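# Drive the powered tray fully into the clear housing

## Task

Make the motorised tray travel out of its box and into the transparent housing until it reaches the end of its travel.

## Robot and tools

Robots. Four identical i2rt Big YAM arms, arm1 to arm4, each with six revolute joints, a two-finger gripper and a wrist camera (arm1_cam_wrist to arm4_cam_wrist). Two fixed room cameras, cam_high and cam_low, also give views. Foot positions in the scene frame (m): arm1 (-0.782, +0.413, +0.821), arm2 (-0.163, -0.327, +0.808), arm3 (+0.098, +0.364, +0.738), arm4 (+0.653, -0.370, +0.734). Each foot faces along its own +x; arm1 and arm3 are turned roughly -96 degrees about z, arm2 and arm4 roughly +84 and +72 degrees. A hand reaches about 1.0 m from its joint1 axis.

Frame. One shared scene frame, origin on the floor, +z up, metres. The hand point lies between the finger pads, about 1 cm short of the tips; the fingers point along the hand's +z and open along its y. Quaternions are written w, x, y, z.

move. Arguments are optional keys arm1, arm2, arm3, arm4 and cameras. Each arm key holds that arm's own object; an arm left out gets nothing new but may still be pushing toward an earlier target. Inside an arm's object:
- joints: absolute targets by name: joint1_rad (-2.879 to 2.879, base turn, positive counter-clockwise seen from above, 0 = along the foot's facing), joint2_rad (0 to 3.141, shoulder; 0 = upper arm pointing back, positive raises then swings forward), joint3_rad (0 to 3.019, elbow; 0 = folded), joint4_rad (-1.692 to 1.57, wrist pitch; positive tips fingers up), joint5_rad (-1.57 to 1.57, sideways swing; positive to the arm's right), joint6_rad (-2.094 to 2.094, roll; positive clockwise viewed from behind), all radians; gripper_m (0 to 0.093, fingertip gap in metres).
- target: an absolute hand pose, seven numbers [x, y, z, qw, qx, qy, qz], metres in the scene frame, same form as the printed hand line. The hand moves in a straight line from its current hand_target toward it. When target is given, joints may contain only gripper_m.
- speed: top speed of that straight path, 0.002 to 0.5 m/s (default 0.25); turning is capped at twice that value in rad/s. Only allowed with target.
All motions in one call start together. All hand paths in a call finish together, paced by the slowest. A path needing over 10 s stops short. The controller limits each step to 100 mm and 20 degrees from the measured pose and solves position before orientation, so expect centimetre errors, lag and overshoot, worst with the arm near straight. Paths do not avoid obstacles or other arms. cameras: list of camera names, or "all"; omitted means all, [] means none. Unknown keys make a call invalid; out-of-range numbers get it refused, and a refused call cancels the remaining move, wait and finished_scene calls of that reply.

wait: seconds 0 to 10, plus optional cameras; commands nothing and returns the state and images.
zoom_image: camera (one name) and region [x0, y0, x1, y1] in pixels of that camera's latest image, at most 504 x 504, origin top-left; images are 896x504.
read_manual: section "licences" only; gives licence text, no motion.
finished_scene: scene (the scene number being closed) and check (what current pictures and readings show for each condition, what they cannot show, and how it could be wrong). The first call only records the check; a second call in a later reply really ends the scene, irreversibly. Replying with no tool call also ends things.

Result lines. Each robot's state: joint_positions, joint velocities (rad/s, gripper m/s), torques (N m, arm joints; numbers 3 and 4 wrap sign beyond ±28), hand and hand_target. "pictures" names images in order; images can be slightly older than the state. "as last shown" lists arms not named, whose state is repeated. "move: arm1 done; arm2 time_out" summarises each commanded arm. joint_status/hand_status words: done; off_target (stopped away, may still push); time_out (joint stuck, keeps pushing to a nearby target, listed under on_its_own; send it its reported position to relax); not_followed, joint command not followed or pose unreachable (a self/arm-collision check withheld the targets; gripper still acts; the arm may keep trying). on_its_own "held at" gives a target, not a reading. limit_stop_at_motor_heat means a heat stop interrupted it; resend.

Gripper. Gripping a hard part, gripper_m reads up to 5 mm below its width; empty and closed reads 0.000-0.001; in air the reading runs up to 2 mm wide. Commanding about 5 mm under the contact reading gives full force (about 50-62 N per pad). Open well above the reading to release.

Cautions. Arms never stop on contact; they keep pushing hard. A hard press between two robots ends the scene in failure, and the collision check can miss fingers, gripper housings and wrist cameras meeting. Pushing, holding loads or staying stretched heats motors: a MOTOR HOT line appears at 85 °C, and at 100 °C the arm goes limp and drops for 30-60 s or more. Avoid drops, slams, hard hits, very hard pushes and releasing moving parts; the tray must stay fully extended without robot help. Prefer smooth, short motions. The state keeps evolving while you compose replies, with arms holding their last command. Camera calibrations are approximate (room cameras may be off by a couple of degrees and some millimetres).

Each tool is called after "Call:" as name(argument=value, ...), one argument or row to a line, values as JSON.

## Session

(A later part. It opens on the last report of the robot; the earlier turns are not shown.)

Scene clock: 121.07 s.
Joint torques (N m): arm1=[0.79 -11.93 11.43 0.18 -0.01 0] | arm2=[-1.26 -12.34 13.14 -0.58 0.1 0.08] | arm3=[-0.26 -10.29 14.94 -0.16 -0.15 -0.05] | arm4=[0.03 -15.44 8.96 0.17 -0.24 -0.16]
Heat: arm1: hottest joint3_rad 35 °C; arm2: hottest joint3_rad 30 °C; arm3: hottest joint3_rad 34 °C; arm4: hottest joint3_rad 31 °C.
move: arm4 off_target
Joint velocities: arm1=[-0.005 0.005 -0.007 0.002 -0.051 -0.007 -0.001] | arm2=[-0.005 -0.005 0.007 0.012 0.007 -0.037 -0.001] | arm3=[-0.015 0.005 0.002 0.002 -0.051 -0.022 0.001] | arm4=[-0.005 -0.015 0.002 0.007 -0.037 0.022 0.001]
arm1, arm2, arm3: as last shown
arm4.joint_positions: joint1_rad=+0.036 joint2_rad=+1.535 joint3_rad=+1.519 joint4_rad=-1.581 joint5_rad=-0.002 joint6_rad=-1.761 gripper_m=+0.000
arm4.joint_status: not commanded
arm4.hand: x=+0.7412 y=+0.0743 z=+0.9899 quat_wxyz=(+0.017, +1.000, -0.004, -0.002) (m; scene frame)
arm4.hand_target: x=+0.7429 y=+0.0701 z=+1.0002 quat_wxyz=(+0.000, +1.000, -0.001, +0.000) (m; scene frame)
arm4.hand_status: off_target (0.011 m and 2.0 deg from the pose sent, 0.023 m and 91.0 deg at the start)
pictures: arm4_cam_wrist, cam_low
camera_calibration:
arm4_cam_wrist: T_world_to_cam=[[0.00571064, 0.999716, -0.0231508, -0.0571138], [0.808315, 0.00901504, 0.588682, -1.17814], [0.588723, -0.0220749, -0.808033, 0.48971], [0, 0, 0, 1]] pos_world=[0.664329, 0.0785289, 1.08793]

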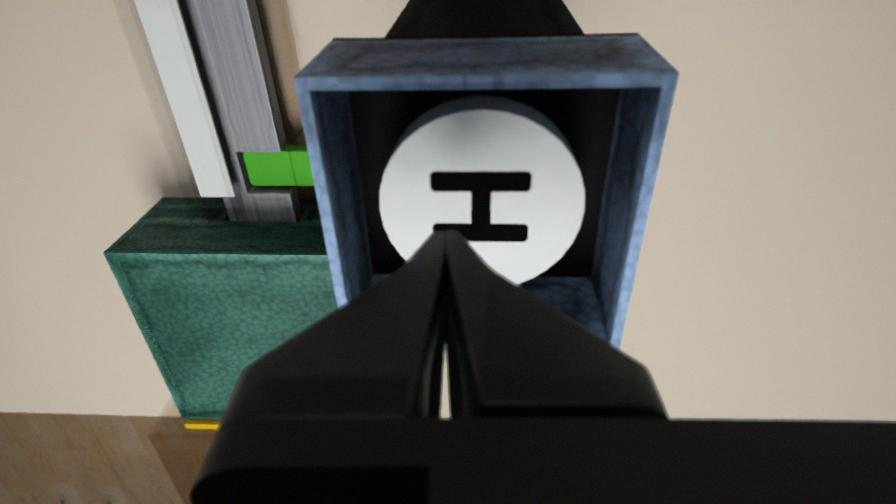

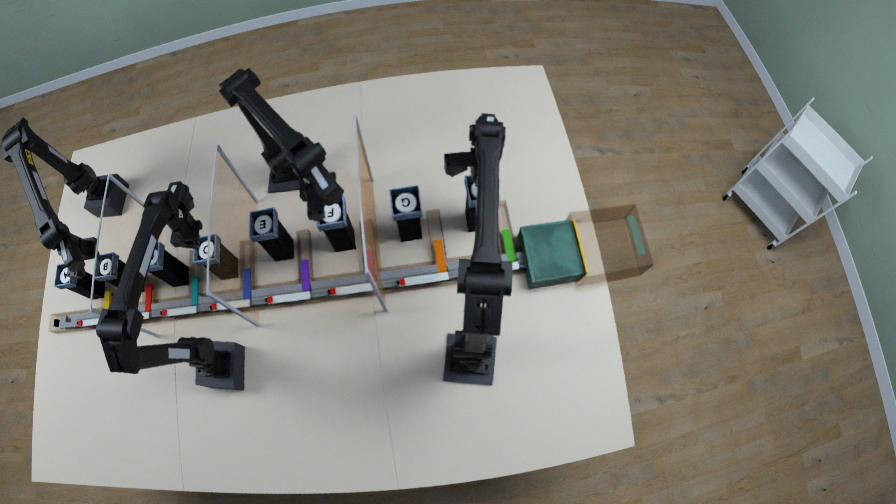

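Call:
move(
  arm4={"target": [0.75, 0.079, 0.87, 0.0, 1.0, 0.0, 0.0], "speed": 0.35},
  cameras=["arm4_cam_wrist", "cam_low", "cam_high"],
)

Scene clock: 123.00 s.
Joint torques (N m): arm1=[0.91 -11.93 11.41 0.14 -0.01 -0.01] | arm2=[-1.14 -12.28 13.15 -0.62 0.11 0.04] | arm3=[-0.21 -10.29 14.97 -0.12 -0.14 -0.04] | arm4=[-0.21 -2.43 3.44 1.76 -0.1 -0.16]
Heat: arm1: hottest joint3_rad 35 °C; arm2: hottest joint3_rad 30 °C; arm3: hottest joint3_rad 35 °C; arm4: hottest joint3_rad 30 °C.
move: arm4 off_target
Joint velocities: arm1=[-0.005 -0.015 0.007 -0.017 -0.022 -0.022 0] | arm2=[-0.005 -0.015 -0.012 -0.002 0.007 -0.007 0] | arm3=[-0.024 -0.005 0.007 -0.012 -0.022 0.066 0] | arm4=[-0.005 0.005 0.007 0.002 -0.007 -0.037 -0.001]
arm1, arm2, arm3: as last shown
arm4.joint_positions: joint1_rad=+0.030 joint2_rad=+1.456 joint3_rad=+1.316 joint4_rad=-1.292 joint5_rad=-0.008 joint6_rad=-1.772 gripper_m=+0.000
arm4.joint_status: not commanded
arm4.hand: x=+0.7442 y=+0.0802 z=+0.9477 quat_wxyz=(-0.064, +0.998, -0.001, +0.012) (m; scene frame)
arm4.hand_target: x=+0.7476 y=+0.0704 z=+0.8763 quat_wxyz=(+0.000, +1.000, +0.000, -0.001) (m; scene frame)
arm4.hand_status: off_target (0.078 m and 7.5 deg from the pose sent, 0.120 m and 2.0 deg at the start)
pictures: arm4_cam_wrist, cam_high, cam_low
camera_calibration:
arm4_cam_wrist: T_world_to_cam=[[-0.00269274, 0.990335, 0.138667, -0.210335], [0.792137, -0.0825221, 0.604739, -1.15161], [0.610337, 0.111472, -0.784259, 0.40465], [0, 0, 0, 1]] pos_world=[0.66469, 0.0681625, 1.04294]

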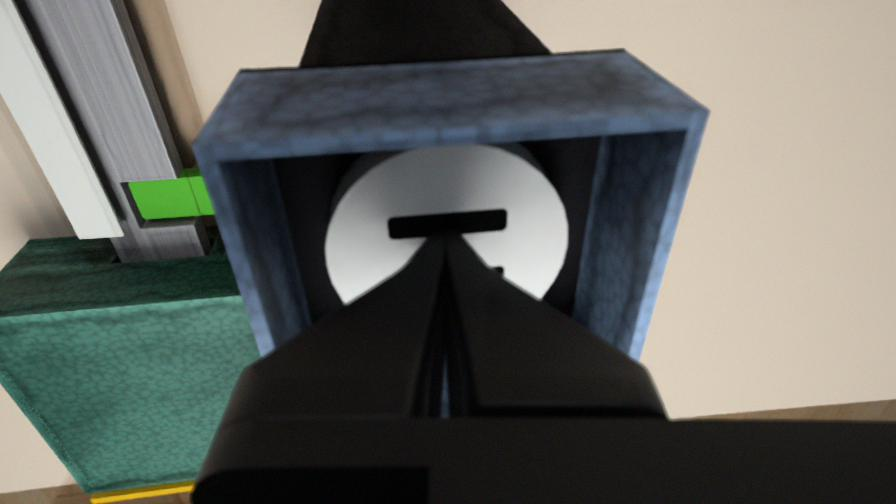

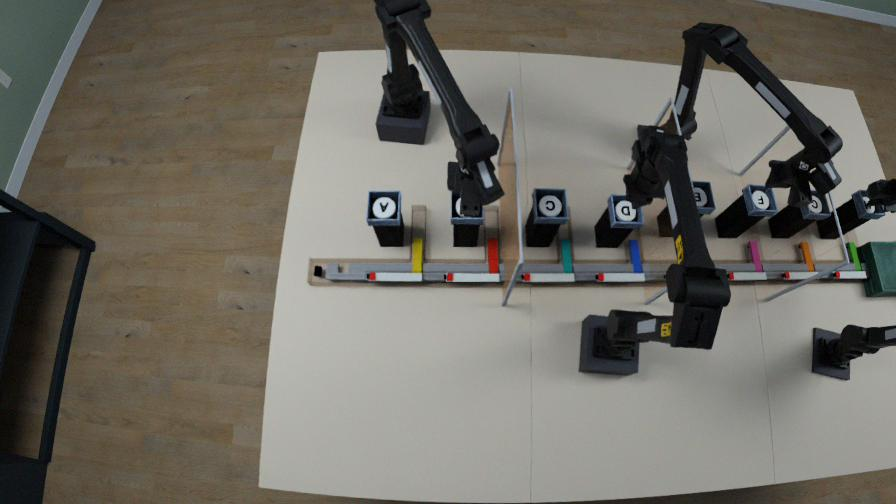

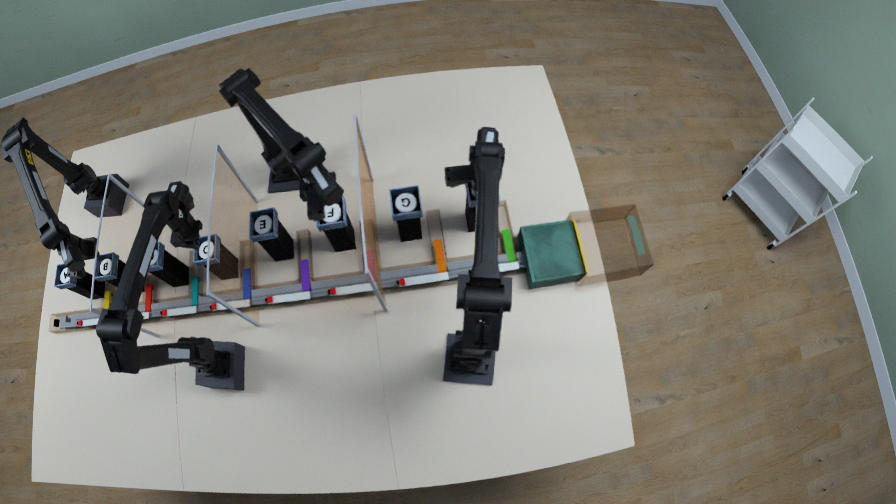

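Call:
zoom_image(
  camera="arm4_cam_wrist",
  region=[180, 40, 720, 300],
)

Call:
zoom_image(
  camera="arm4_cam_wrist",
  region=[240, 40, 740, 300],
)

Region (180, 40, 720, 300) is 540x260 pixels. A region can be at most 504 by 504 pixels.

Scaled by 1.008 from the camera's 896x504 image, which has a finer 1280x720 frame.

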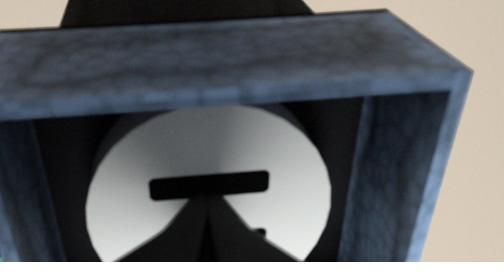

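Call:
move(
  arm4={"joints": {"joint2_rad": 1.72}},
  cameras=["arm4_cam_wrist"],
)

Scene clock: 125.50 s.
Joint torques (N m): arm1=[0.67 -11.81 11.48 0.21 0 -0.01] | arm2=[-1.14 -11.93 13 -0.51 0.11 0.06] | arm3=[-0.21 -10.23 14.97 -0.1 -0.13 -0.04] | arm4=[-0.09 7.53 0.58 1.66 -0.1 -0.16]
Heat: arm1: hottest joint3_rad 35 °C; arm2: hottest joint3_rad 30 °C; arm3: hottest joint3_rad 35 °C; arm4: hottest joint3_rad 30 °C.
move: arm4 time_out
Joint velocities: arm1=[-0.005 0.005 0.002 0.002 -0.022 0.066 -0.001] | arm2=[-0.015 0.005 -0.022 0.012 0.007 -0.022 -0.001] | arm3=[-0.005 -0.015 -0.007 0.002 -0.066 -0.051 0] | arm4=[-0.005 -0.015 -0.022 -0.022 -0.051 0.007 0]
arm1, arm2, arm3: as last shown
arm4.joint_positions: joint1_rad=+0.027 joint2_rad=+1.499 joint3_rad=+1.348 joint4_rad=-1.291 joint5_rad=-0.008 joint6_rad=-1.772 gripper_m=+0.000
arm4.joint_status: joint2_rad time_out (moved +0.043 of +0.264)
arm4.on_its_own: joint2_rad reads +1.499 and still pushes toward +1.720 since a time_out; joint3_rad reads +1.348 and still pushes toward +1.243 since a time_out
arm4.hand: x=+0.7481 y=+0.0929 z=+0.9417 quat_wxyz=(-0.059, +0.998, -0.002, +0.011) (m; scene frame)
arm4.hand_target: x=+0.7472 y=+0.0667 z=+0.8071 quat_wxyz=(+0.079, +0.997, -0.001, -0.018) (m; scene frame)
arm4.hand_status: not commanded
pictures: arm4_cam_wrist
camera_calibration:
arm4_cam_wrist: T_world_to_cam=[[-0.0000999971, 0.991686, 0.128678, -0.2147], [0.793176, -0.078285, 0.60394, -1.15047], [0.608992, 0.102124, -0.786574, 0.400182], [0, 0, 0, 1]] pos_world=[0.668795, 0.0819829, 1.03721]

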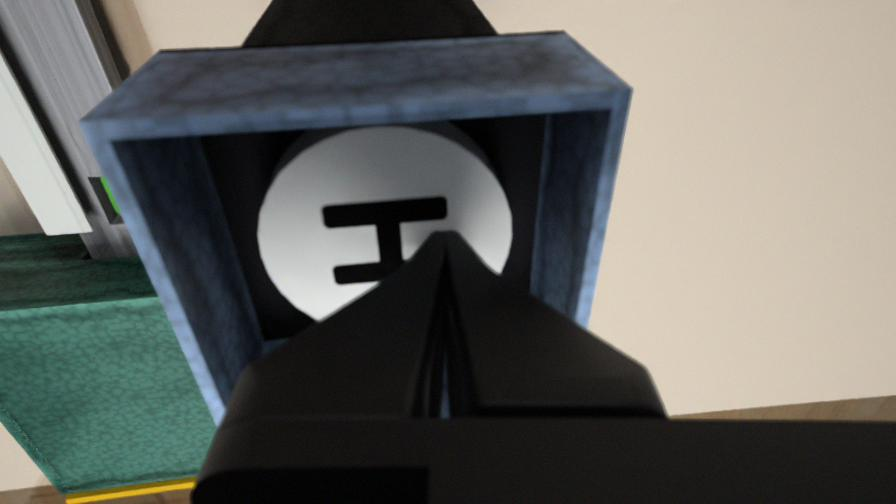

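Call:
move(
  arm4={"target": [0.748, 0.075, 1.0, 0.037, 0.7061, -0.7061, 0.037], "speed": 0.5},
  cameras=[],
)

Call:
move(
  arm1={"target": [-0.572, 0.028, 0.86, -0.0499, 0.7061, 0.7061, 0.0156], "speed": 0.35},
  arm2={"target": [-0.127, 0.018, 0.86, 0.037, 0.7061, -0.7061, 0.037], "speed": 0.35},
  arm3={"target": [0.305, 0.075, 0.87, -0.0514, 0.7061, 0.7061, 0.0097], "speed": 0.35},
  arm4={"target": [0.748, 0.078, 0.87, 0.037, 0.7061, -0.7061, 0.037], "speed": 0.35},
  cameras=["cam_high", "cam_low"],
)

Scene clock: 130.87 s.
Joint torques (N m): arm1=[0.91 -11.99 11.44 0.2 0.01 0] | arm2=[-1.14 -11.87 12.97 -0.54 0.11 0.05] | arm3=[-0.21 -10.23 14.94 -0.13 -0.13 -0.05] | arm4=[0.5 -11.69 15.91 -0.65 0.02 0.08]
Heat: arm1: hottest joint3_rad 36 °C; arm2: hottest joint3_rad 30 °C; arm3: hottest joint3_rad 35 °C; arm4: hottest joint3_rad 30 °C.
move: arm4 off_target
Joint velocities: arm1=[-0.005 -0.005 -0.007 0.007 0.037 -0.022 0] | arm2=[0.005 -0.024 0.007 -0.002 -0.007 0.037 0] | arm3=[-0.015 -0.005 0.007 0.012 -0.022 -0.081 -0.001] | arm4=[-0.015 -0.005 0.012 -0.002 0.051 -0.007 -0.001]
arm1, arm2, arm3: as last shown
arm4.joint_positions: joint1_rad=+0.027 joint2_rad=+1.566 joint3_rad=+1.523 joint4_rad=-1.668 joint5_rad=+0.014 joint6_rad=-0.222 gripper_m=+0.000
arm4.joint_status: not commanded
arm4.hand: x=+0.7443 y=+0.0571 z=+0.9803 quat_wxyz=(+0.057, +0.711, -0.700, +0.048) (m; scene frame)
arm4.hand_target: x=+0.7478 y=+0.0739 z=+0.9992 quat_wxyz=(+0.036, +0.707, -0.705, +0.037) (m; scene frame)
arm4.hand_status: off_target (0.027 m and 2.7 deg from the pose sent, 0.061 m and 90.4 deg at the start; pose on its path clipped on 24 of 83 steps)
pictures: none
No camera images: "cameras" was empty.

Scene clock: 132.13 s.
Joint torques (N m): arm1=[1.14 -3.66 3.78 3.49 0.07 -0.01] | arm2=[-1.03 -3.37 4.08 2.99 0.08 0.08] | arm3=[-0.79 -3.84 4.6 3.03 -0.1 -0.11] | arm4=[0.79 -3.25 3.21 2 0.02 0.09]
Heat: arm1: hottest joint3_rad 35 °C; arm2: hottest joint3_rad 30 °C; arm3: hottest joint3_rad 35 °C; arm4: hottest joint3_rad 30 °C.
move: arm1 off_target; arm2 off_target; arm3 off_target; arm4 off_target
Joint velocities: arm1=[-0.015 -0.005 -0.002 -0.007 -0.066 0.022 0] | arm2=[-0.015 -0.024 0.002 -0.007 0.066 0.051 -0.001] | arm3=[-0.005 -0.005 -0.017 -0.007 -0.007 0.037 0] | arm4=[-0.005 -0.005 -0.027 -0.002 -0.139 -0.022 0]
arm1.joint_positions: joint1_rad=+0.603 joint2_rad=+1.594 joint3_rad=+1.174 joint4_rad=-1.160 joint5_rad=+0.005 joint6_rad=+0.492 gripper_m=+0.000
arm1.joint_status: not commanded
arm1.hand: x=-0.5732 y=+0.0208 z=+0.9299 quat_wxyz=(+0.001, -0.707, -0.707, +0.000) (m; scene frame)
arm1.hand_target: x=-0.5772 y=+0.0362 z=+0.8669 quat_wxyz=(+0.051, -0.706, -0.706, -0.015) (m; scene frame)
arm1.hand_status: off_target (0.070 m and 5.8 deg from the pose sent, 0.121 m and 3.0 deg at the start)
arm2.joint_positions: joint1_rad=+0.004 joint2_rad=+1.368 joint3_rad=+0.936 joint4_rad=-1.153 joint5_rad=-0.001 joint6_rad=-0.102 gripper_m=+0.000
arm2.joint_status: not commanded
arm2.hand: x=-0.1287 y=+0.0263 z=+0.9181 quat_wxyz=(+0.002, +0.708, -0.706, +0.006) (m; scene frame)
arm2.hand_target: x=-0.1280 y=+0.0104 z=+0.8667 quat_wxyz=(+0.037, +0.706, -0.706, +0.037) (m; scene frame)
arm2.hand_status: off_target (0.059 m and 5.4 deg from the pose sent, 0.125 m and 1.9 deg at the start)
arm3.joint_positions: joint1_rad=+0.698 joint2_rad=+1.261 joint3_rad=+1.088 joint4_rad=-1.382 joint5_rad=+0.015 joint6_rad=+0.633 gripper_m=+0.000
arm3.joint_status: not commanded
arm3.hand: x=+0.3000 y=+0.0753 z=+0.9372 quat_wxyz=(-0.006, -0.709, -0.706, +0.000) (m; scene frame)
arm3.hand_target: x=+0.2981 y=+0.0838 z=+0.8767 quat_wxyz=(+0.052, -0.706, -0.706, -0.010) (m; scene frame)
arm3.hand_status: off_target (0.067 m and 6.7 deg from the pose sent, 0.135 m and 0.4 deg at the start)
arm4.joint_positions: joint1_rad=+0.027 joint2_rad=+1.515 joint3_rad=+1.387 joint4_rad=-1.414 joint5_rad=+0.015 joint6_rad=-0.216 gripper_m=+0.000
arm4.joint_status: not commanded
arm4.hand: x=+0.7484 y=+0.0752 z=+0.9479 quat_wxyz=(-0.014, +0.710, -0.704, +0.003) (m; scene frame)
arm4.hand_target: x=+0.7461 y=+0.0692 z=+0.8763 quat_wxyz=(+0.037, +0.706, -0.706, +0.038) (m; scene frame)
arm4.hand_status: off_target (0.078 m and 7.0 deg from the pose sent, 0.112 m and 2.7 deg at the start)
pictures: cam_high, cam_low

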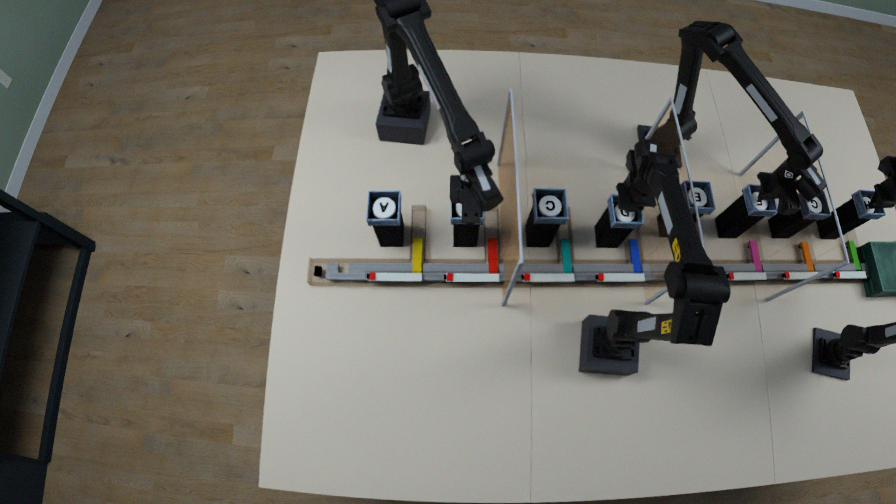

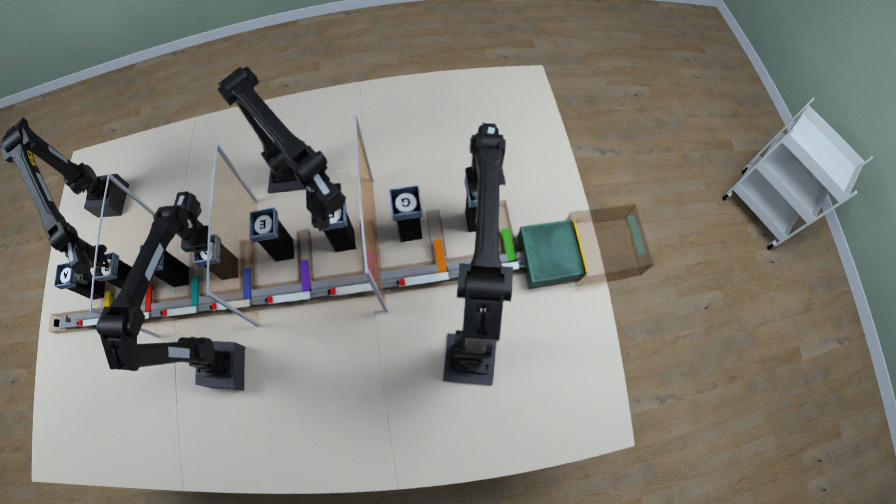

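Call:
move(
  cameras=["cam_low", "cam_high"],
)

Call:
zoom_image(
  camera="cam_low",
  region=[40, 200, 340, 340],
)

Call:
zoom_image(
  camera="cam_low",
  region=[330, 180, 660, 320],
)

Scene clock: 132.27 s.
Joint torques (N m): arm1=[1.08 -3.6 3.82 3.49 0.07 0] | arm2=[-0.67 -3.43 4.14 2.8 0.05 0.1] | arm3=[-0.73 -3.6 4.6 3.08 -0.11 -0.1] | arm4=[0.73 -3.14 3.19 1.99 0.02 0.09]
Heat: arm1: hottest joint3_rad 35 °C; arm2: hottest joint3_rad 30 °C; arm3: hottest joint3_rad 35 °C; arm4: hottest joint3_rad 30 °C.
Joint velocities: arm1=[-0.005 -0.015 0.002 -0.017 -0.007 0.037 0] | arm2=[-0.015 -0.015 0.002 0.002 -0.007 -0.007 -0.001] | arm3=[-0.005 0.015 -0.007 0.002 0.022 -0.022 0] | arm4=[-0.005 0.015 -0.002 -0.002 -0.007 0.022 0]
arm1.joint_positions: joint1_rad=+0.603 joint2_rad=+1.594 joint3_rad=+1.174 joint4_rad=-1.160 joint5_rad=+0.005 joint6_rad=+0.492 gripper_m=+0.000
arm1.joint_status: not commanded
arm1.hand: x=-0.5731 y=+0.0207 z=+0.9299 quat_wxyz=(+0.001, -0.707, -0.707, +0.000) (m; scene frame)
arm1.hand_target: x=-0.5771 y=+0.0361 z=+0.8669 quat_wxyz=(+0.051, -0.706, -0.706, -0.015) (m; scene frame)
arm1.hand_status: off_target (0.070 m and 5.9 deg from the pose sent, 0.121 m and 3.0 deg at the start)
arm2.joint_positions: joint1_rad=+0.004 joint2_rad=+1.368 joint3_rad=+0.936 joint4_rad=-1.153 joint5_rad=-0.001 joint6_rad=-0.102 gripper_m=+0.000
arm2.joint_status: not commanded
arm2.hand: x=-0.1287 y=+0.0263 z=+0.9181 quat_wxyz=(+0.002, +0.708, -0.706, +0.006) (m; scene frame)
arm2.hand_target: x=-0.1280 y=+0.0104 z=+0.8667 quat_wxyz=(+0.037, +0.706, -0.706, +0.037) (m; scene frame)
arm2.hand_status: off_target (0.059 m and 5.4 deg from the pose sent, 0.125 m and 1.9 deg at the start)
arm3.joint_positions: joint1_rad=+0.698 joint2_rad=+1.261 joint3_rad=+1.088 joint4_rad=-1.381 joint5_rad=+0.015 joint6_rad=+0.633 gripper_m=+0.000
arm3.joint_status: not commanded
arm3.hand: x=+0.3000 y=+0.0752 z=+0.9372 quat_wxyz=(-0.006, -0.709, -0.706, +0.000) (m; scene frame)
arm3.hand_target: x=+0.2981 y=+0.0837 z=+0.8767 quat_wxyz=(+0.052, -0.706, -0.706, -0.010) (m; scene frame)
arm3.hand_status: off_target (0.067 m and 6.7 deg from the pose sent, 0.135 m and 0.4 deg at the start)
arm4.joint_positions: joint1_rad=+0.027 joint2_rad=+1.515 joint3_rad=+1.387 joint4_rad=-1.414 joint5_rad=+0.015 joint6_rad=-0.216 gripper_m=+0.000
arm4.joint_status: not commanded
arm4.hand: x=+0.7484 y=+0.0753 z=+0.9479 quat_wxyz=(-0.014, +0.710, -0.704, +0.003) (m; scene frame)
arm4.hand_target: x=+0.7462 y=+0.0693 z=+0.8763 quat_wxyz=(+0.037, +0.706, -0.706, +0.038) (m; scene frame)
arm4.hand_status: off_target (0.078 m and 7.1 deg from the pose sent, 0.112 m and 2.7 deg at the start)
pictures: cam_high, cam_low

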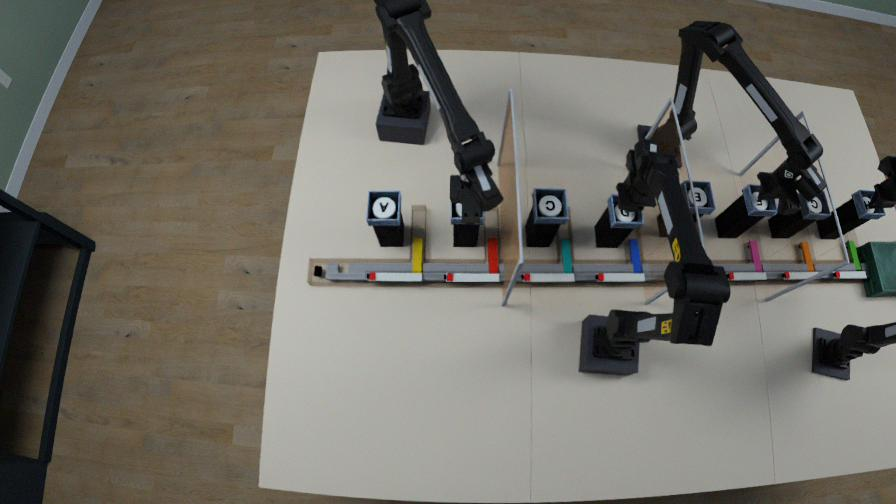

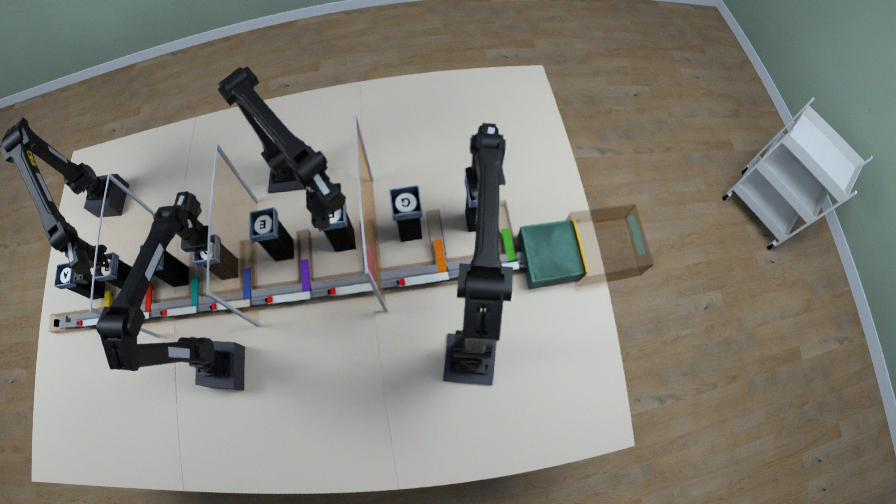

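Scaled by 1.680 from the camera's 896x504 image, which has a finer 1280x720 frame.

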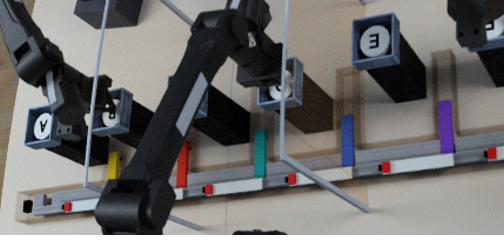

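Scaled by 1.527 from the camera's 896x504 image, which has a finer 1280x720 frame.

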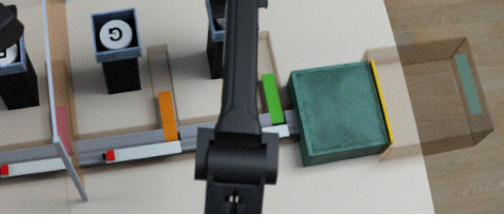

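Call:
move(
  cameras=["arm2_cam_wrist", "arm1_cam_wrist"],
)

Call:
zoom_image(
  camera="arm2_cam_wrist",
  region=[0, 0, 340, 240],
)

Call:
zoom_image(
  camera="arm1_cam_wrist",
  region=[0, 0, 400, 260],
)

Scene clock: 133.23 s.
Joint torques (N m): arm1=[1.08 -3.78 3.79 3.48 0.07 0] | arm2=[-0.73 -3.6 4.11 2.93 0.08 0.09] | arm3=[-0.79 -3.66 4.62 3.06 -0.11 -0.11] | arm4=[0.73 -3.14 3.21 1.99 0.02 0.09]
Heat: arm1: hottest joint3_rad 35 °C; arm2: hottest joint3_rad 30 °C; arm3: hottest joint3_rad 35 °C; arm4: hottest joint3_rad 30 °C.
Joint velocities: arm1=[0.015 -0.015 -0.007 -0.007 -0.007 0.007 0.001] | arm2=[-0.005 -0.015 0.002 -0.002 -0.022 -0.022 0] | arm3=[-0.015 0.005 -0.007 -0.007 -0.022 -0.037 0] | arm4=[-0.005 -0.005 0.007 0.002 -0.022 -0.007 0]
arm1.joint_positions: joint1_rad=+0.603 joint2_rad=+1.593 joint3_rad=+1.174 joint4_rad=-1.160 joint5_rad=+0.005 joint6_rad=+0.492 gripper_m=+0.000
arm1.joint_status: not commanded
arm1.hand: x=-0.5731 y=+0.0207 z=+0.9300 quat_wxyz=(+0.001, -0.707, -0.707, +0.000) (m; scene frame)
arm1.hand_target: x=-0.5771 y=+0.0360 z=+0.8670 quat_wxyz=(+0.050, -0.706, -0.706, -0.015) (m; scene frame)
arm1.hand_status: off_target (0.070 m and 5.9 deg from the pose sent, 0.121 m and 3.0 deg at the start)
arm2.joint_positions: joint1_rad=+0.004 joint2_rad=+1.368 joint3_rad=+0.936 joint4_rad=-1.153 joint5_rad=-0.001 joint6_rad=-0.102 gripper_m=+0.000
arm2.joint_status: not commanded
arm2.hand: x=-0.1287 y=+0.0263 z=+0.9181 quat_wxyz=(+0.002, +0.708, -0.706, +0.006) (m; scene frame)
arm2.hand_target: x=-0.1280 y=+0.0104 z=+0.8667 quat_wxyz=(+0.037, +0.706, -0.706, +0.037) (m; scene frame)
arm2.hand_status: off_target (0.059 m and 5.4 deg from the pose sent, 0.125 m and 1.9 deg at the start)
arm3.joint_positions: joint1_rad=+0.698 joint2_rad=+1.261 joint3_rad=+1.088 joint4_rad=-1.381 joint5_rad=+0.015 joint6_rad=+0.633 gripper_m=+0.000
arm3.joint_status: not commanded
arm3.hand: x=+0.3000 y=+0.0752 z=+0.9372 quat_wxyz=(-0.006, -0.709, -0.706, +0.000) (m; scene frame)
arm3.hand_target: x=+0.2981 y=+0.0837 z=+0.8767 quat_wxyz=(+0.052, -0.706, -0.706, -0.010) (m; scene frame)
arm3.hand_status: off_target (0.067 m and 6.7 deg from the pose sent, 0.135 m and 0.4 deg at the start)
arm4.joint_positions: joint1_rad=+0.027 joint2_rad=+1.515 joint3_rad=+1.387 joint4_rad=-1.414 joint5_rad=+0.015 joint6_rad=-0.216 gripper_m=+0.000
arm4.joint_status: not commanded
arm4.hand: x=+0.7484 y=+0.0753 z=+0.9479 quat_wxyz=(-0.014, +0.710, -0.704, +0.003) (m; scene frame)
arm4.hand_target: x=+0.7462 y=+0.0693 z=+0.8763 quat_wxyz=(+0.037, +0.706, -0.706, +0.038) (m; scene frame)
arm4.hand_status: off_target (0.078 m and 7.1 deg from the pose sent, 0.112 m and 2.7 deg at the start)
pictures: arm1_cam_wrist, arm2_cam_wrist
camera_calibration:
arm1_cam_wrist: T_world_to_cam=[[-0.99987, -0.00259819, -0.0159165, -0.55765], [-0.0117547, 0.793113, 0.608961, -0.587979], [0.0110414, 0.609069, -0.793041, 0.852216], [0, 0, 0, 1]] pos_world=[-0.573898, -0.0541727, 1.02502]
arm2_cam_wrist: T_world_to_cam=[[0.99976, 0.0105474, 0.0192081, 0.108884], [-0.00311175, -0.79933, 0.600885, -0.52694], [0.0216914, -0.6008, -0.799105, 0.879919], [0, 0, 0, 1]] pos_world=[-0.129584, 0.106308, 1.01769]

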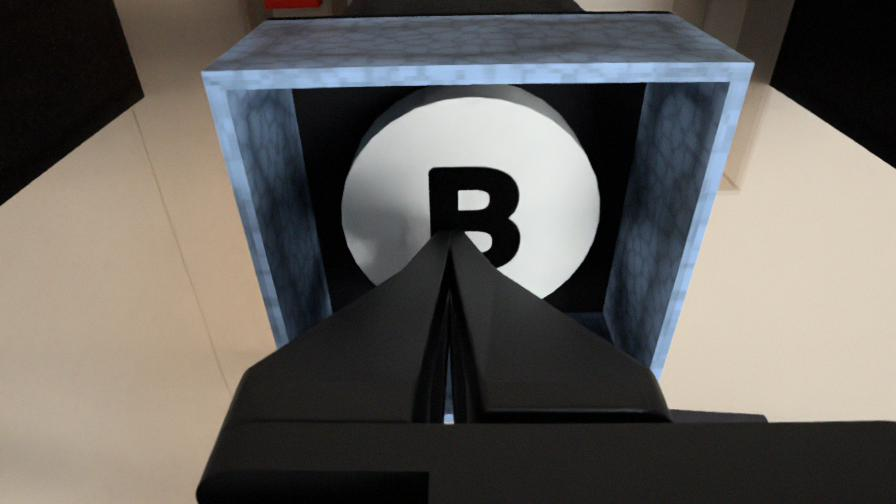

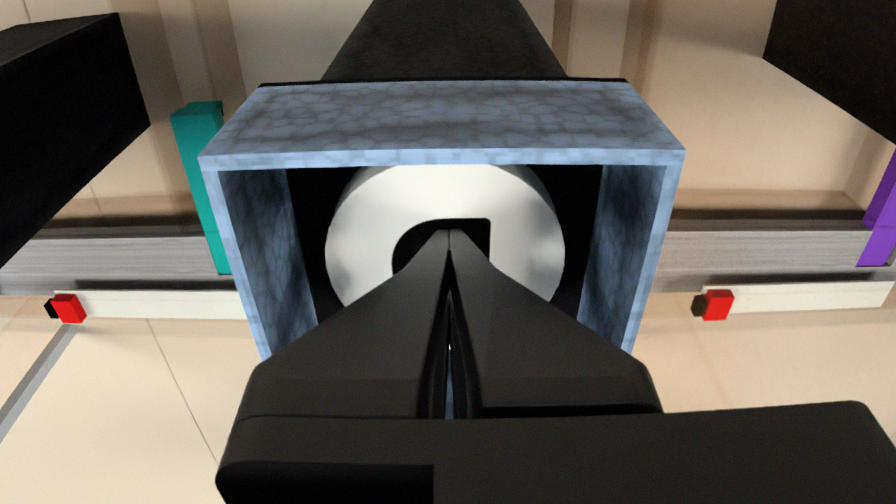

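Scaled by 1.482 from the camera's 896x504 image, which has a finer 1280x720 frame.

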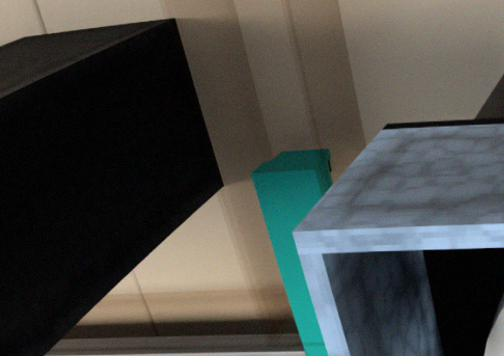

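Scaled by 1.260 from the camera's 896x504 image, which has a finer 1280x720 frame.

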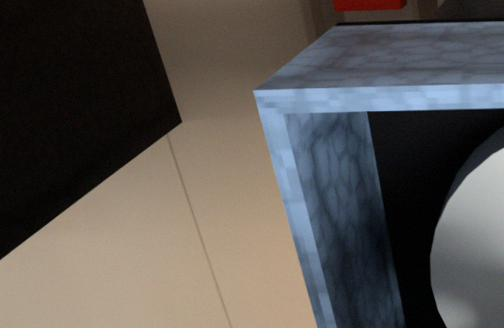

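Call:
move(
  arm1={"target": [-0.586, 0.042, 1.0, -0.0499, 0.7061, 0.7061, 0.0156], "speed": 0.5},
  arm2={"target": [-0.131, 0.005, 1.0, 0.037, 0.7061, -0.7061, 0.037], "speed": 0.5},
  arm3={"target": [0.295, 0.086, 1.01, -0.0514, 0.7061, 0.7061, 0.0097], "speed": 0.5},
  arm4={"target": [0.743, 0.07, 1.01, 0.037, 0.7061, -0.7061, 0.037], "speed": 0.5},
  cameras=["cam_high", "cam_low"],
)

Call:
move(
  arm1={"target": [-0.791, 0.03, 1.0, -0.037, 0.7061, 0.7061, 0.037], "speed": 0.4},
  arm2={"target": [-0.352, -0.005, 1.0, 0.0147, 0.7061, -0.7061, 0.0502], "speed": 0.4},
  arm3={"target": [0.083, 0.085, 1.01, -0.037, 0.7061, 0.7061, 0.037], "speed": 0.4},
  arm4={"target": [0.524, 0.07, 1.01, 0.0253, 0.7061, -0.7061, 0.0458], "speed": 0.4},
  cameras=[],
)

Call:
move(
  arm1={"target": [-0.791, 0.015, 0.86, -0.037, 0.7061, 0.7061, 0.037], "speed": 0.35},
  arm2={"target": [-0.352, 0.002, 0.86, 0.0147, 0.7061, -0.7061, 0.0502], "speed": 0.35},
  arm3={"target": [0.083, 0.08, 0.87, -0.037, 0.7061, 0.7061, 0.037], "speed": 0.35},
  arm4={"target": [0.524, 0.075, 0.87, 0.0253, 0.7061, -0.7061, 0.0458], "speed": 0.35},
  cameras=["cam_high", "cam_low"],
)

Scene clock: 135.20 s.
Joint torques (N m): arm1=[0.38 -11.4 11.52 0.2 -0.05 -0.08] | arm2=[-0.5 -11.16 13.01 -0.57 0.05 0.11] | arm3=[-0.38 -9.82 15.05 -0.06 -0.13 -0.07] | arm4=[0.97 -11.81 15.66 -0.62 -0.06 0.08]
Heat: arm1: hottest joint3_rad 35 °C; arm2: hottest joint3_rad 30 °C; arm3: hottest joint3_rad 34 °C; arm4: hottest joint3_rad 30 °C.
move: arm1 off_target; arm2 off_target; arm3 off_target; arm4 off_target
Joint velocities: arm1=[0.005 -0.005 -0.007 -0.007 -0.037 0.022 0] | arm2=[-0.005 -0.005 0.002 0.002 -0.037 -0.037 -0.001] | arm3=[-0.015 -0.005 -0.022 -0.022 -0.007 0.037 0.001] | arm4=[0.005 -0.005 -0.022 -0.002 -0.11 0.007 -0.002]
arm1.joint_positions: joint1_rad=+0.602 joint2_rad=+1.545 joint3_rad=+1.244 joint4_rad=-1.435 joint5_rad=+0.006 joint6_rad=+0.493 gripper_m=+0.000
arm1.joint_status: not commanded
arm1.hand: x=-0.5936 y=+0.0564 z=+0.9787 quat_wxyz=(+0.077, -0.705, -0.705, -0.022) (m; scene frame)
arm1.hand_target: x=-0.5857 y=+0.0422 z=+1.0003 quat_wxyz=(+0.050, -0.707, -0.706, -0.016) (m; scene frame)
arm1.hand_status: off_target (0.027 m and 3.2 deg from the pose sent, 0.074 m and 5.9 deg at the start)
arm2.joint_positions: joint1_rad=+0.004 joint2_rad=+1.305 joint3_rad=+1.059 joint4_rad=-1.462 joint5_rad=-0.001 joint6_rad=-0.102 gripper_m=+0.000
arm2.joint_status: not commanded
arm2.hand: x=-0.1324 y=-0.0045 z=+0.9857 quat_wxyz=(+0.050, +0.706, -0.705, +0.045) (m; scene frame)
arm2.hand_target: x=-0.1312 y=+0.0052 z=+1.0002 quat_wxyz=(+0.037, +0.706, -0.706, +0.037) (m; scene frame)
arm2.hand_status: off_target (0.017 m and 1.7 deg from the pose sent, 0.085 m and 5.4 deg at the start)
arm3.joint_positions: joint1_rad=+0.698 joint2_rad=+1.266 joint3_rad=+1.261 joint4_rad=-1.674 joint5_rad=+0.015 joint6_rad=+0.633 gripper_m=+0.000
arm3.joint_status: not commanded
arm3.hand: x=+0.2859 y=+0.0928 z=+1.0025 quat_wxyz=(+0.056, -0.707, -0.705, -0.009) (m; scene frame)
arm3.hand_target: x=+0.2956 y=+0.0852 z=+1.0103 quat_wxyz=(+0.051, -0.706, -0.706, -0.010) (m; scene frame)
arm3.hand_status: off_target (0.014 m and 0.5 deg from the pose sent, 0.074 m and 6.7 deg at the start)
arm4.joint_positions: joint1_rad=+0.029 joint2_rad=+1.543 joint3_rad=+1.520 joint4_rad=-1.670 joint5_rad=+0.015 joint6_rad=-0.212 gripper_m=+0.000
arm4.joint_status: not commanded
arm4.hand: x=+0.7428 y=+0.0530 z=+0.9885 quat_wxyz=(+0.049, +0.708, -0.703, +0.044) (m; scene frame)
arm4.hand_target: x=+0.7428 y=+0.0687 z=+1.0091 quat_wxyz=(+0.028, +0.707, -0.706, +0.031) (m; scene frame)
arm4.hand_status: off_target (0.027 m and 1.7 deg from the pose sent, 0.063 m and 7.1 deg at the start; a joint's target at an end of its range on 24 of 37 steps)
pictures: cam_high, cam_low

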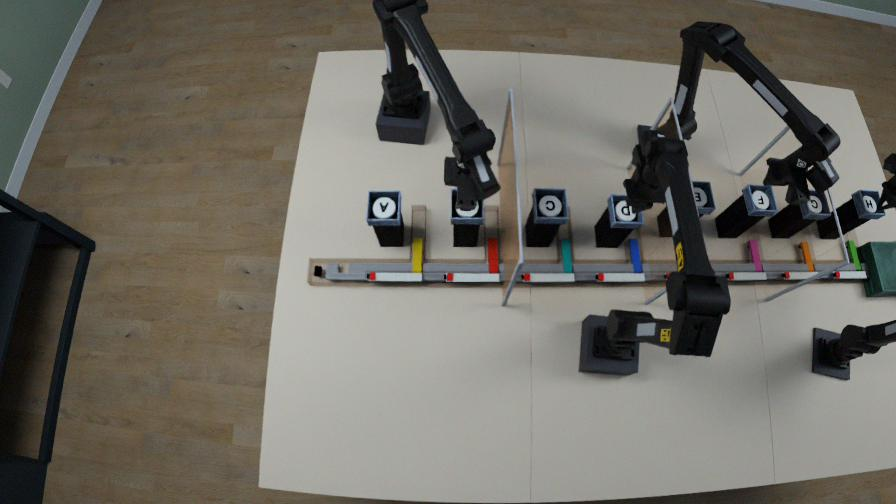

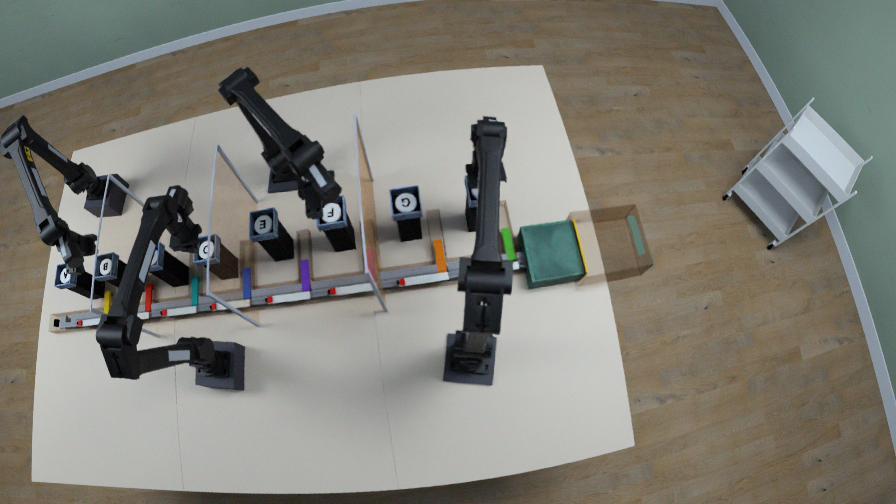

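Scene clock: 137.03 s.
Joint torques (N m): arm1=[0.38 -9.17 8.61 0.68 -0.09 -0.19] | arm2=[-0.09 -10.05 13.52 -0.27 0.13 0.22] | arm3=[-2.55 -8.29 11.54 -0.02 -0.2 -0.26] | arm4=[0.26 -11.58 15.97 -0.58 0.04 0.08]
Heat: arm1: hottest joint3_rad 35 °C; arm2: hottest joint3_rad 31 °C; arm3: hottest joint3_rad 34 °C; arm4: hottest joint3_rad 30 °C.
move: arm1 done; arm2 off_target; arm3 done; arm4 off_target
Joint velocities: arm1=[-0.005 -0.005 -0.007 -0.022 0.066 -0.007 0] | arm2=[0.005 -0.024 -0.017 0.012 0.022 -0.037 -0.001] | arm3=[-0.005 -0.005 -0.007 -0.007 0.007 -0.11 0] | arm4=[-0.005 0.005 0.002 -0.007 -0.066 0.007 0]
arm1.joint_positions: joint1_rad=+0.097 joint2_rad=+1.432 joint3_rad=+1.179 joint4_rad=-1.429 joint5_rad=+0.000 joint6_rad=-0.007 gripper_m=+0.000
arm1.joint_status: not commanded
arm1.hand: x=-0.7885 y=+0.0345 z=+0.9974 quat_wxyz=(+0.035, -0.708, -0.704, -0.041) (m; scene frame)
arm1.hand_target: x=-0.7883 y=+0.0311 z=+1.0000 quat_wxyz=(+0.030, -0.706, -0.707, -0.039) (m; scene frame)
arm1.hand_status: done (0.006 m and 0.6 deg from the pose sent, 0.200 m and 4.9 deg at the start)
arm2.joint_positions: joint1_rad=+0.615 joint2_rad=+1.377 joint3_rad=+1.156 joint4_rad=-1.462 joint5_rad=-0.006 joint6_rad=+0.511 gripper_m=+0.000
arm2.joint_status: not commanded
arm2.hand: x=-0.3419 y=-0.0135 z=+0.9937 quat_wxyz=(+0.014, +0.706, -0.706, +0.056) (m; scene frame)
arm2.hand_target: x=-0.3514 y=-0.0022 z=+0.9995 quat_wxyz=(+0.010, +0.706, -0.706, +0.051) (m; scene frame)
arm2.hand_status: off_target (0.015 m and 0.6 deg from the pose sent, 0.220 m and 4.0 deg at the start)
arm3.joint_positions: joint1_rad=+0.048 joint2_rad=+1.092 joint3_rad=+1.154 joint4_rad=-1.691 joint5_rad=+0.001 joint6_rad=-0.022 gripper_m=+0.000
arm3.joint_status: not commanded
arm3.hand: x=+0.0885 y=+0.0855 z=+1.0107 quat_wxyz=(+0.022, -0.706, -0.707, -0.029) (m; scene frame)
arm3.hand_target: x=+0.0854 y=+0.0860 z=+1.0097 quat_wxyz=(+0.025, -0.706, -0.706, -0.036) (m; scene frame)
arm3.hand_status: done (0.006 m and 2.0 deg from the pose sent, 0.203 m and 3.8 deg at the start; a joint's target at an end of its range on 40 of 55 steps)
arm4.joint_positions: joint1_rad=+0.527 joint2_rad=+1.557 joint3_rad=+1.544 joint4_rad=-1.671 joint5_rad=-0.007 joint6_rad=+0.276 gripper_m=+0.000
arm4.joint_status: not commanded
arm4.hand: x=+0.5247 y=+0.0517 z=+0.9908 quat_wxyz=(+0.032, +0.712, -0.700, +0.052) (m; scene frame)
arm4.hand_target: x=+0.5220 y=+0.0685 z=+1.0096 quat_wxyz=(+0.020, +0.707, -0.707, +0.032) (m; scene frame)
arm4.hand_status: off_target (0.027 m and 1.4 deg from the pose sent, 0.221 m and 2.8 deg at the start; a joint's target at an end of its range on 43 of 55 steps)
pictures: none
No camera images: "cameras" was empty.

Scene clock: 138.33 s.
Joint torques (N m): arm1=[0.03 -2.61 4.19 3.28 0.22 -0.18] | arm2=[-0.44 -1.79 2.88 3.17 -0.12 0.16] | arm3=[-2.55 -0.38 2.91 3.41 0.11 -0.24] | arm4=[-0.03 -5.77 4.57 1.95 0.08 0.02]
Heat: arm1: hottest joint3_rad 34 °C; arm2: hottest joint3_rad 31 °C; arm3: hottest joint3_rad 34 °C; arm4: hottest joint3_rad 30 °C.
move: arm1 off_target; arm2 off_target; arm3 off_target; arm4 off_target
Joint velocities: arm1=[-0.005 0.015 -0.007 -0.022 0.037 -0.066 0] | arm2=[-0.005 -0.015 -0.032 0.002 -0.007 -0.037 0.002] | arm3=[-0.015 -0.005 0.012 -0.002 -0.022 0.022 0] | arm4=[-0.005 -0.015 0.017 -0.012 -0.022 -0.037 0]
arm1.joint_positions: joint1_rad=+0.097 joint2_rad=+1.506 joint3_rad=+1.047 joint4_rad=-1.125 joint5_rad=+0.004 joint6_rad=-0.008 gripper_m=+0.000
arm1.joint_status: not commanded
arm1.hand: x=-0.7891 y=+0.0093 z=+0.9203 quat_wxyz=(+0.002, -0.709, -0.705, -0.004) (m; scene frame)
arm1.hand_target: x=-0.7908 y=+0.0237 z=+0.8664 quat_wxyz=(+0.037, -0.706, -0.706, -0.037) (m; scene frame)
arm1.hand_status: off_target (0.061 m and 5.5 deg from the pose sent, 0.139 m and 0.6 deg at the start)
arm2.joint_positions: joint1_rad=+0.615 joint2_rad=+1.400 joint3_rad=+1.035 joint4_rad=-1.176 joint5_rad=-0.008 joint6_rad=+0.511 gripper_m=+0.000
arm2.joint_status: not commanded
arm2.hand: x=-0.3553 y=+0.0107 z=+0.9398 quat_wxyz=(-0.004, +0.707, -0.707, -0.013) (m; scene frame)
arm2.hand_target: x=-0.3458 y=-0.0081 z=+0.8702 quat_wxyz=(+0.014, +0.706, -0.706, +0.051) (m; scene frame)
arm2.hand_status: off_target (0.080 m and 7.6 deg from the pose sent, 0.135 m and 0.6 deg at the start)
arm3.joint_positions: joint1_rad=+0.048 joint2_rad=+1.049 joint3_rad=+0.937 joint4_rad=-1.422 joint5_rad=+0.008 joint6_rad=-0.023 gripper_m=+0.000
arm3.joint_status: not commanded
arm3.hand: x=+0.0880 y=+0.0804 z=+0.9387 quat_wxyz=(-0.009, -0.706, -0.708, +0.008) (m; scene frame)
arm3.hand_target: x=+0.0842 y=+0.0928 z=+0.8787 quat_wxyz=(+0.037, -0.706, -0.706, -0.038) (m; scene frame)
arm3.hand_status: off_target (0.069 m and 7.3 deg from the pose sent, 0.141 m and 2.0 deg at the start)
arm4.joint_positions: joint1_rad=+0.525 joint2_rad=+1.560 joint3_rad=+1.392 joint4_rad=-1.418 joint5_rad=-0.005 joint6_rad=+0.276 gripper_m=+0.000
arm4.joint_status: not commanded
arm4.hand: x=+0.5203 y=+0.0704 z=+0.9298 quat_wxyz=(+0.008, +0.712, -0.702, +0.010) (m; scene frame)
arm4.hand_target: x=+0.5253 y=+0.0691 z=+0.8736 quat_wxyz=(+0.026, +0.706, -0.706, +0.046) (m; scene frame)
arm4.hand_status: off_target (0.060 m and 4.7 deg from the pose sent, 0.123 m and 1.4 deg at the start)
pictures: cam_high, cam_low

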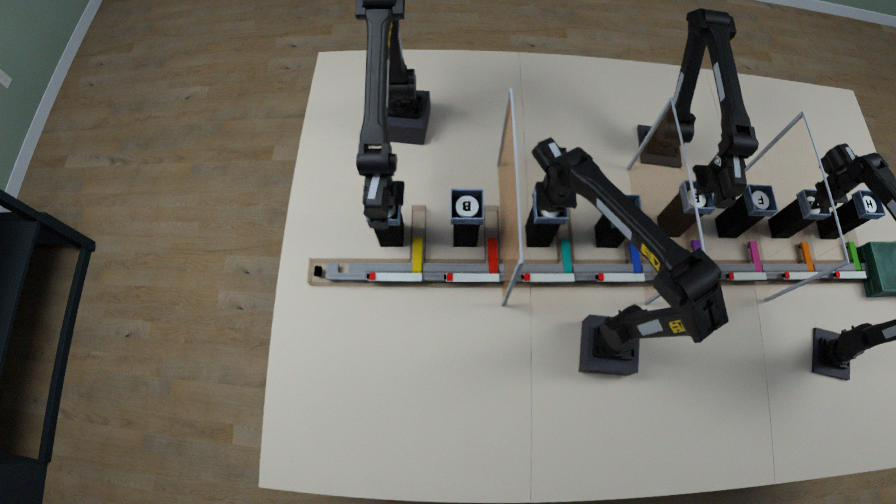

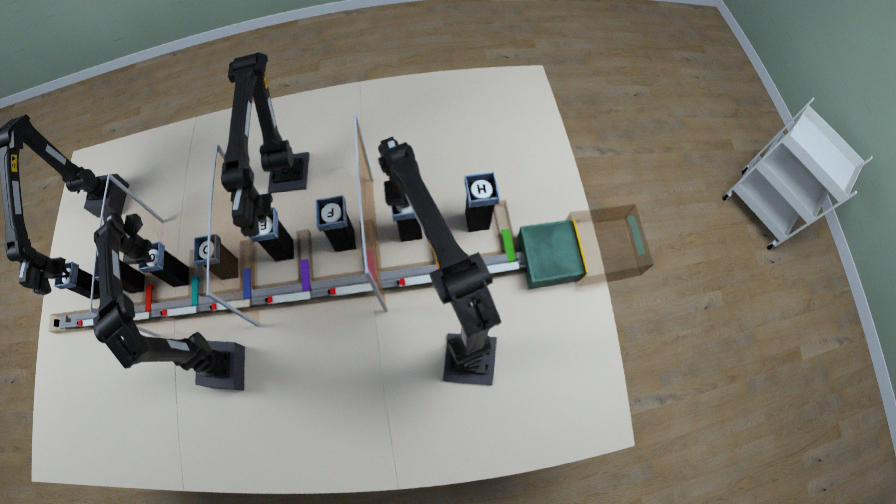

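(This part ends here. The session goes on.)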